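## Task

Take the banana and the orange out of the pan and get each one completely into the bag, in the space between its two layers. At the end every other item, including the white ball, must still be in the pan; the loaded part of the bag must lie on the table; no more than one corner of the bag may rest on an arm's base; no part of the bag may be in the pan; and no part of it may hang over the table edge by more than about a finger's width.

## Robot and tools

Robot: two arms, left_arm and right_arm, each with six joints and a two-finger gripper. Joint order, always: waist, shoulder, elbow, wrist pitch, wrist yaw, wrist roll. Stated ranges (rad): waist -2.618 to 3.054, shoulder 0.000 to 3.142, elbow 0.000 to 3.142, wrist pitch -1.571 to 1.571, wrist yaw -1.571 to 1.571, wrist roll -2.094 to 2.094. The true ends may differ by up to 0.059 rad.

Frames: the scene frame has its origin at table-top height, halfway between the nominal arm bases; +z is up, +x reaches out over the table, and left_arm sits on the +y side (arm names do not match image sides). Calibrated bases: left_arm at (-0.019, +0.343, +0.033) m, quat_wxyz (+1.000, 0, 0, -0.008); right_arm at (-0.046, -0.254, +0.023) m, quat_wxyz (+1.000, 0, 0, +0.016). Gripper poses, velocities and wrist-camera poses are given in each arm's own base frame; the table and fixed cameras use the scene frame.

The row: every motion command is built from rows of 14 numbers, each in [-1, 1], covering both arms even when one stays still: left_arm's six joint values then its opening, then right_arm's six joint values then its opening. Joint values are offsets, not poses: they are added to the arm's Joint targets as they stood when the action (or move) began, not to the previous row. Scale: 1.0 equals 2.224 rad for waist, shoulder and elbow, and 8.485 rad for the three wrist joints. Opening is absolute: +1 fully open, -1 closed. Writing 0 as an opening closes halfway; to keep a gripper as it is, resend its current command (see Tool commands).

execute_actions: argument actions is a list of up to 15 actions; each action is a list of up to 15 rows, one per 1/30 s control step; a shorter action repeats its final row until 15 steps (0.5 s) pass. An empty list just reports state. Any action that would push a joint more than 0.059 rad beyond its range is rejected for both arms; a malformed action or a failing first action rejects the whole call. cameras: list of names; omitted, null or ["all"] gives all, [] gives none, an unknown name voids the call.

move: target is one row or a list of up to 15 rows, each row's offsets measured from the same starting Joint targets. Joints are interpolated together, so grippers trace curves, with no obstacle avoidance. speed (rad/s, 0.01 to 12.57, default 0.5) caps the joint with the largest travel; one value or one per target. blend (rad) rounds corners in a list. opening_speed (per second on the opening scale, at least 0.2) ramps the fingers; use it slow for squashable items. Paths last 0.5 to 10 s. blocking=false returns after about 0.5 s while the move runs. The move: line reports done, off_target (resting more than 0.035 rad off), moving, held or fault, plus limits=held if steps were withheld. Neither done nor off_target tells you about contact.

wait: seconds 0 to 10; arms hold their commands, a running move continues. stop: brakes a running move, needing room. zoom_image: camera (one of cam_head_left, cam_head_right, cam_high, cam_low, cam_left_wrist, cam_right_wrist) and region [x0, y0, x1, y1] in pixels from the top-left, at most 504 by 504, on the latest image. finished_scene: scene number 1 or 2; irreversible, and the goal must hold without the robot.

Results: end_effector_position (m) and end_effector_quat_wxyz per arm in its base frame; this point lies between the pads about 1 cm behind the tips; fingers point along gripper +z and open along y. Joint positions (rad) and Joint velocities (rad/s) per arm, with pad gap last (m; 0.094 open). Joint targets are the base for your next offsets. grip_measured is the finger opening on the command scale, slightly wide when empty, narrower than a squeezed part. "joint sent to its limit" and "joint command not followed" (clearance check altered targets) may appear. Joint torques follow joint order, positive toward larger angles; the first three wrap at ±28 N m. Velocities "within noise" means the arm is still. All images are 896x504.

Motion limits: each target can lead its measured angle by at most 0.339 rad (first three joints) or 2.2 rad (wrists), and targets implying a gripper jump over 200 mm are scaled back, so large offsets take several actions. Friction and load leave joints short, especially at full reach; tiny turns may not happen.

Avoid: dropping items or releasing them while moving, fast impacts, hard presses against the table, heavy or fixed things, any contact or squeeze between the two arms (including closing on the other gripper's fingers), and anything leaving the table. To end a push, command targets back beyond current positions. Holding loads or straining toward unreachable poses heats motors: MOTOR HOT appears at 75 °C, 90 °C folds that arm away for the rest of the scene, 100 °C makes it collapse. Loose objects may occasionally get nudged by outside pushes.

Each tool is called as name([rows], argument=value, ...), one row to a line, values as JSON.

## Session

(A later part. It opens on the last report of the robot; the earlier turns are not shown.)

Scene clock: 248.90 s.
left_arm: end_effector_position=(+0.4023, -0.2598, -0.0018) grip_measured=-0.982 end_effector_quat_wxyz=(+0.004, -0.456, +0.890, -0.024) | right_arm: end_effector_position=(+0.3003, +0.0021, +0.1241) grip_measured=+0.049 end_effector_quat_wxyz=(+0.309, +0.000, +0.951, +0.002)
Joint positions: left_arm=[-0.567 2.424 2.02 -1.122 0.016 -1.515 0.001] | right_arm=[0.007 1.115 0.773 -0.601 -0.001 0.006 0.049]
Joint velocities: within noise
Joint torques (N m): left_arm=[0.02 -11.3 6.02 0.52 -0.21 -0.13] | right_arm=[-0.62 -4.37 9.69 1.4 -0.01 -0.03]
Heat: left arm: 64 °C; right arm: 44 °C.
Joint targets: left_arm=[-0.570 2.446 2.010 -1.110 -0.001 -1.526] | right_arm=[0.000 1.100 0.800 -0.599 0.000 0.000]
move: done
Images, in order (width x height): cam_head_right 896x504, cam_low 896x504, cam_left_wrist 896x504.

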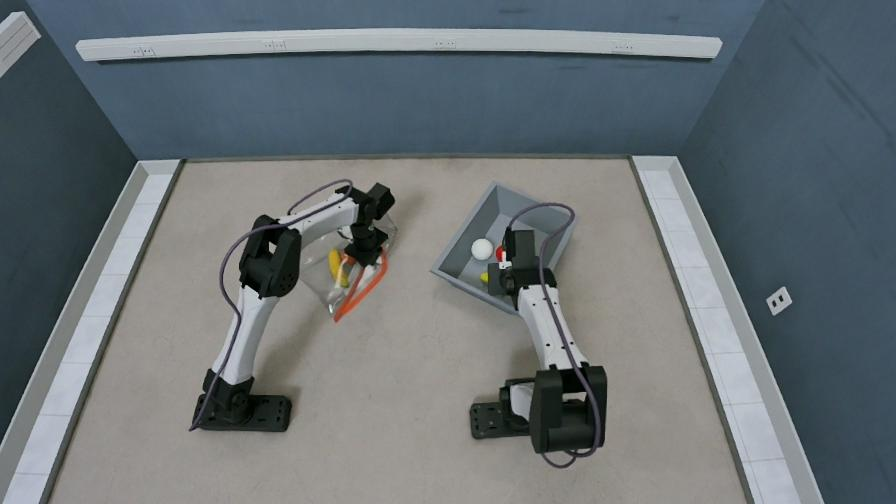

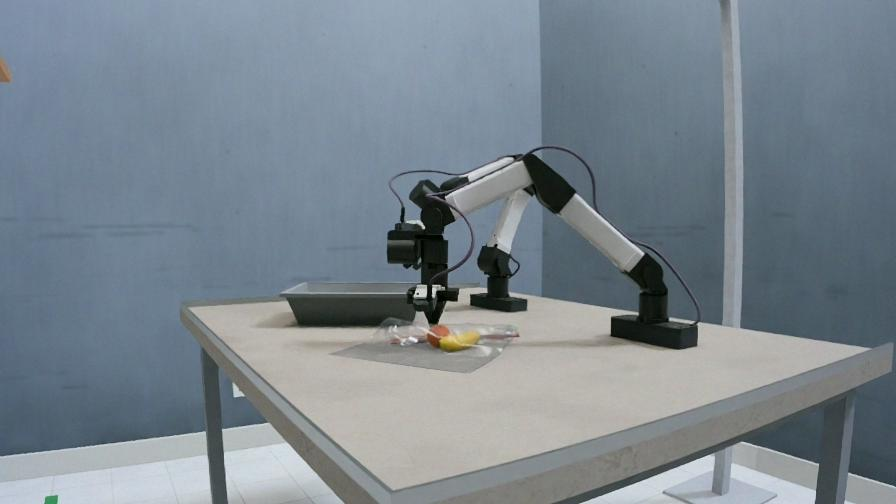

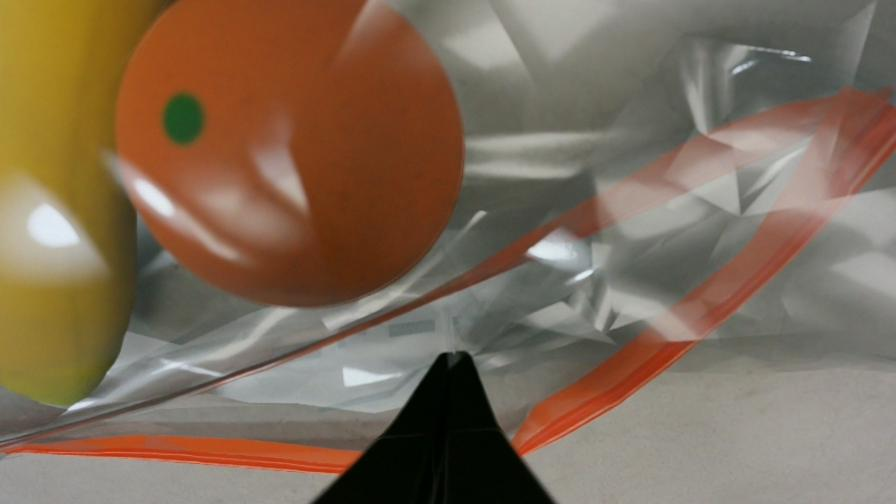

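move(target=[0,0.009,0,0,0,0,-1, 0,0,0,0,0,0,0.05], speed=0.15, cameras=[])

move(target=[0,0,0,0,0,0,0, 0,0,0,0,0,0,0.05], opening_speed=0.8, cameras=["cam_left_wrist"])

move([
  [0,-0.015,0.1504,-0.0423,0,0,0, 0,0,0,0,0,0,0.05],
], speed=0.25, cameras=["cam_left_wrist","cam_head_right"])

Scene clock: 249.90 s.
left_arm: end_effector_position=(+0.4009, -0.2589, -0.0100) grip_measured=-0.982 end_effector_quat_wxyz=(+0.000, -0.456, +0.890, -0.017) | right_arm: end_effector_position=(+0.3003, +0.0021, +0.1241) grip_measured=+0.049 end_effector_quat_wxyz=(+0.309, +0.000, +0.951, +0.002)
Joint positions: left_arm=[-0.567 2.442 2.02 -1.12 0.016 -1.515 0.001] | right_arm=[0.007 1.115 0.773 -0.601 -0.001 0.006 0.049]
Joint velocities: within noise
Joint torques (N m): left_arm=[0.05 -11.19 5.93 0.51 -0.22 -0.14] | right_arm=[-0.58 -4.36 9.7 1.4 -0.02 -0.02]
Heat: left arm: 64 °C; right arm: 44 °C.
Joint targets: left_arm=[-0.570 2.466 2.010 -1.110 0.000 -1.526] | right_arm=[0.000 1.100 0.800 -0.599 0.000 0.000]
move: done
No camera images: "cameras" was empty.

Scene clock: 251.37 s.
left_arm: end_effector_position=(+0.4009, -0.2589, -0.0100) grip_measured=-0.002 end_effector_quat_wxyz=(+0.000, -0.456, +0.890, -0.017) | right_arm: end_effector_position=(+0.3003, +0.0021, +0.1241) grip_measured=+0.049 end_effector_quat_wxyz=(+0.309, +0.000, +0.951, +0.002)
Joint positions: left_arm=[-0.567 2.442 2.02 -1.12 0.016 -1.515 0.047] | right_arm=[0.007 1.115 0.773 -0.601 -0.001 0.006 0.049]
Joint velocities: within noise
Joint torques (N m): left_arm=[0.02 -11.17 5.93 0.5 -0.21 -0.14] | right_arm=[-0.59 -4.37 9.7 1.4 -0.02 -0.02]
Heat: left arm: 64 °C; right arm: 44 °C.
Joint targets: left_arm=[-0.570 2.466 2.010 -1.110 0.000 -1.526] | right_arm=[0.000 1.100 0.800 -0.599 0.000 0.000]
move: done
Images, in order (width x height): cam_left_wrist 896x504.

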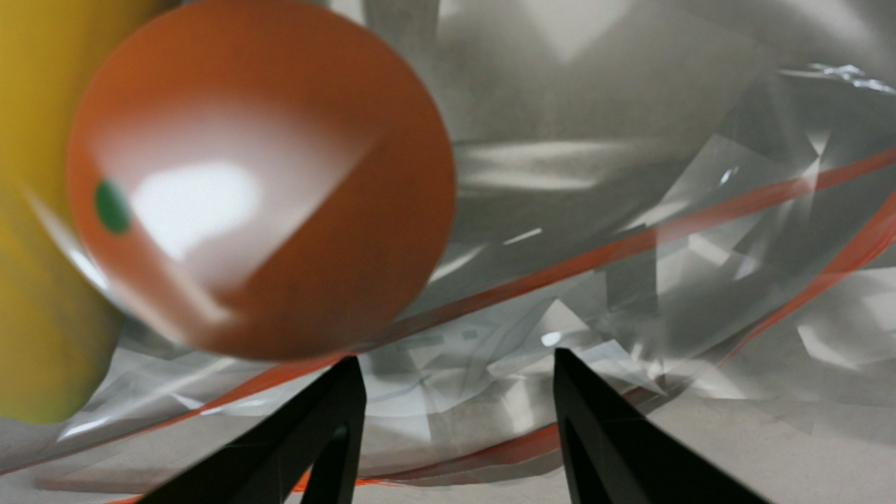

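Scene clock: 253.47 s.
left_arm: end_effector_position=(+0.3963, -0.2559, +0.0666) grip_measured=-0.002 end_effector_quat_wxyz=(-0.008, -0.456, +0.890, -0.003) | right_arm: end_effector_position=(+0.3003, +0.0021, +0.1241) grip_measured=+0.049 end_effector_quat_wxyz=(+0.309, +0.000, +0.951, +0.002)
Joint positions: left_arm=[-0.567 2.442 2.326 -1.457 0.016 -1.515 0.047] | right_arm=[0.007 1.115 0.773 -0.601 -0.001 0.006 0.049]
Joint velocities: within noise
Joint torques (N m): left_arm=[0.05 -13.76 8.69 0.15 -0.22 -0.14] | right_arm=[-0.58 -4.37 9.69 1.4 -0.01 -0.02]
Heat: left arm: 64 °C; right arm: 43 °C.
Joint targets: left_arm=[-0.570 2.433 2.345 -1.469 0.000 -1.526] | right_arm=[0.000 1.100 0.800 -0.599 0.000 0.000]
move: done
Images, in order (width x height): cam_head_right 896x504, cam_left_wrist 896x504.

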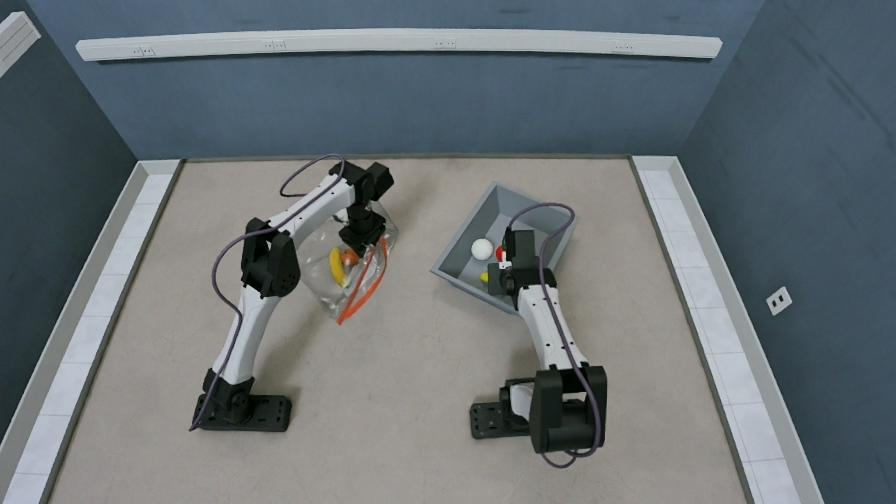

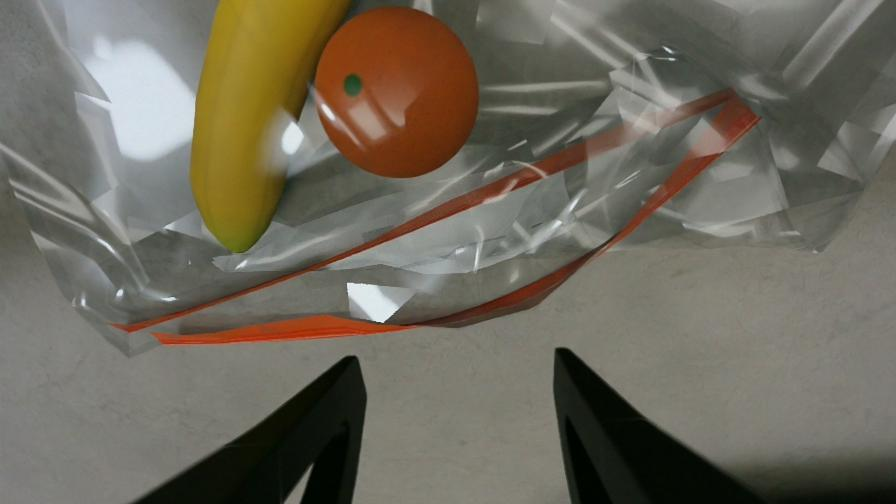

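move([
  [0,-0.5094,-0.4697,0.0317,0,0,0, 0,0,0,0,0,0,0.05],
  [0.391,-0.5094,-0.4697,0.0317,0,0,0, 0,0,0,0,0,0,0.05],
], speed=0.8, cameras=["cam_head_right","cam_high","cam_low","cam_head_left"])

zoom_image(camera="cam_head_right", region=[260, 180, 460, 330])

zoom_image(camera="cam_low", region=[320, 220, 560, 390])

Scene clock: 256.90 s.
left_arm: end_effector_position=(+0.2733, +0.0815, +0.1982) grip_measured=-0.001 end_effector_quat_wxyz=(-0.148, +0.773, -0.607, +0.109) | right_arm: end_effector_position=(+0.3003, +0.0021, +0.1241) grip_measured=+0.049 end_effector_quat_wxyz=(+0.309, +0.000, +0.951, +0.002)
Joint positions: left_arm=[0.295 1.306 1.311 -1.206 0.009 -1.516 0.047] | right_arm=[0.007 1.115 0.773 -0.601 -0.001 0.006 0.049]
Joint velocities: within noise
Joint torques (N m): left_arm=[0.59 -4.68 6.42 1.24 -0.15 -0.12] | right_arm=[-0.59 -4.36 9.69 1.4 -0.02 -0.02]
Heat: left arm: 63 °C; right arm: 43 °C.
Joint targets: left_arm=[0.300 1.299 1.300 -1.200 0.000 -1.526] | right_arm=[0.000 1.100 0.800 -0.599 0.000 0.000]
move: done
Images, in order (width x height): cam_head_left 896x504, cam_head_right 896x504, cam_high 896x504, cam_low 896x504.

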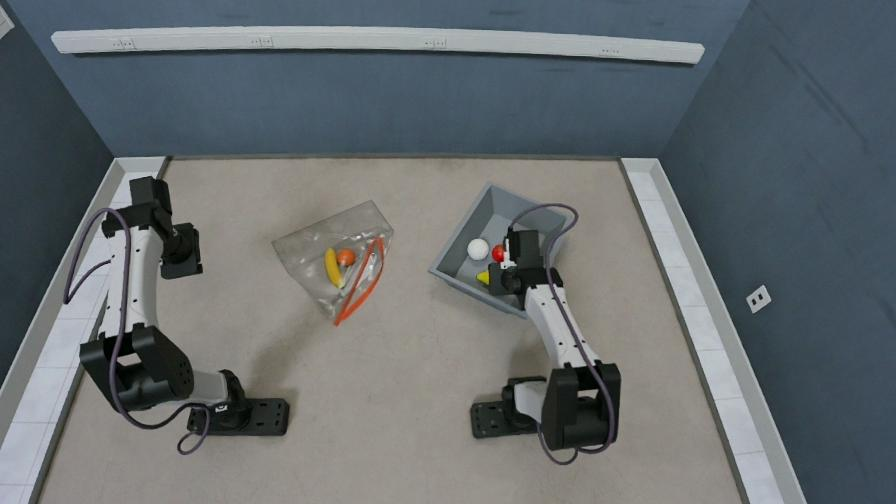

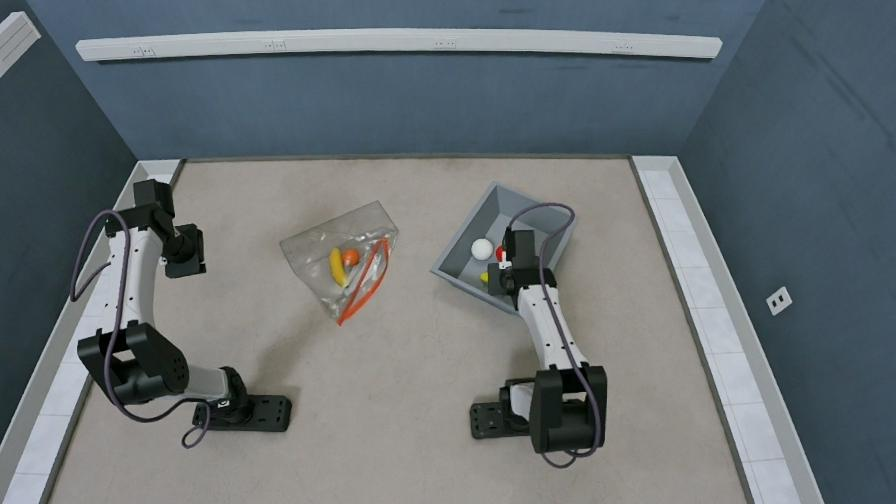

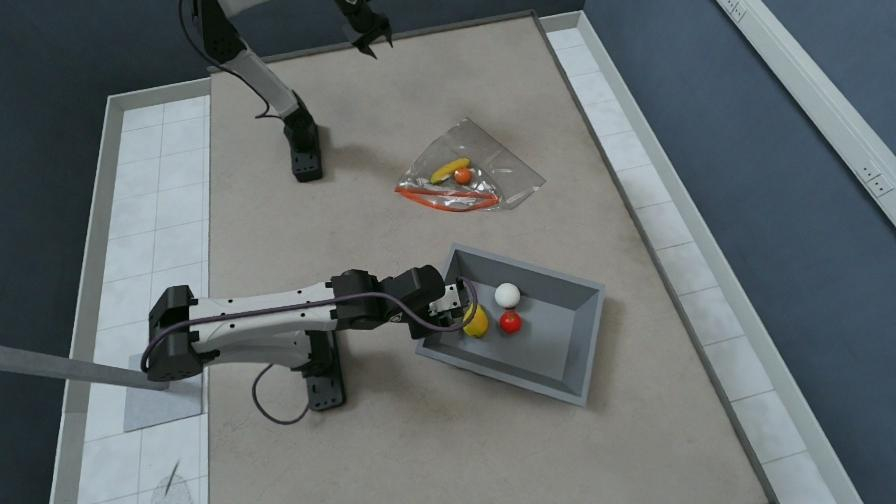

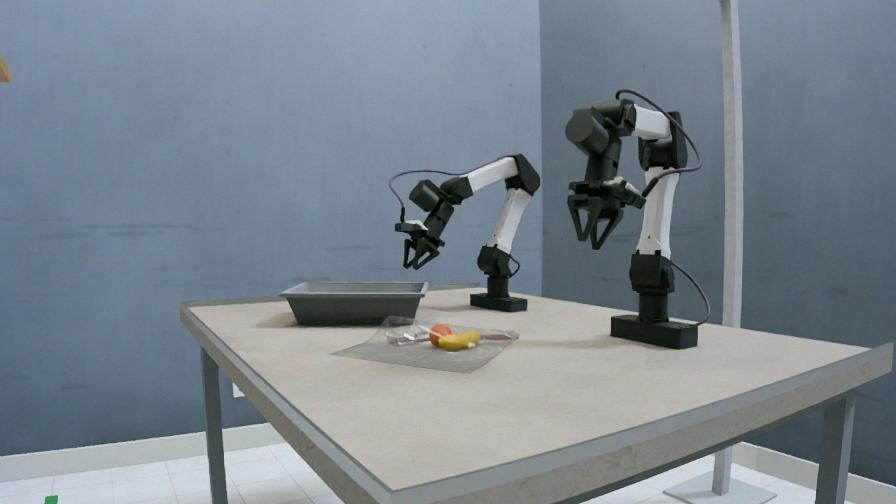

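Scaled by 2.520 from the camera's 896x504 image, which has a finer 1280x720 frame.

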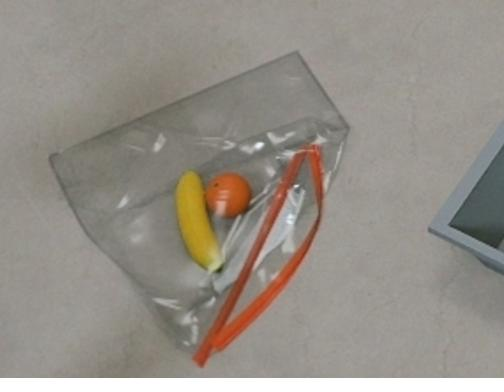

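Scaled by 2.100 from the camera's 896x504 image, which has a finer 1280x720 frame.

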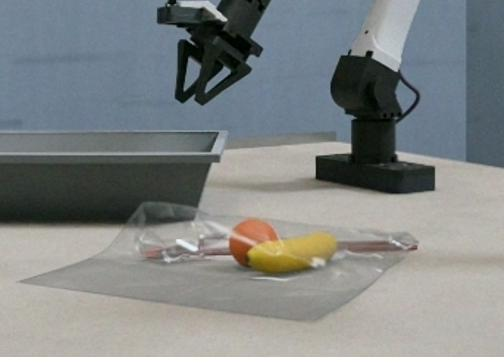

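Both are inside; pan items remain.

finished_scene(scene=2)

The scene is finished: the task was done.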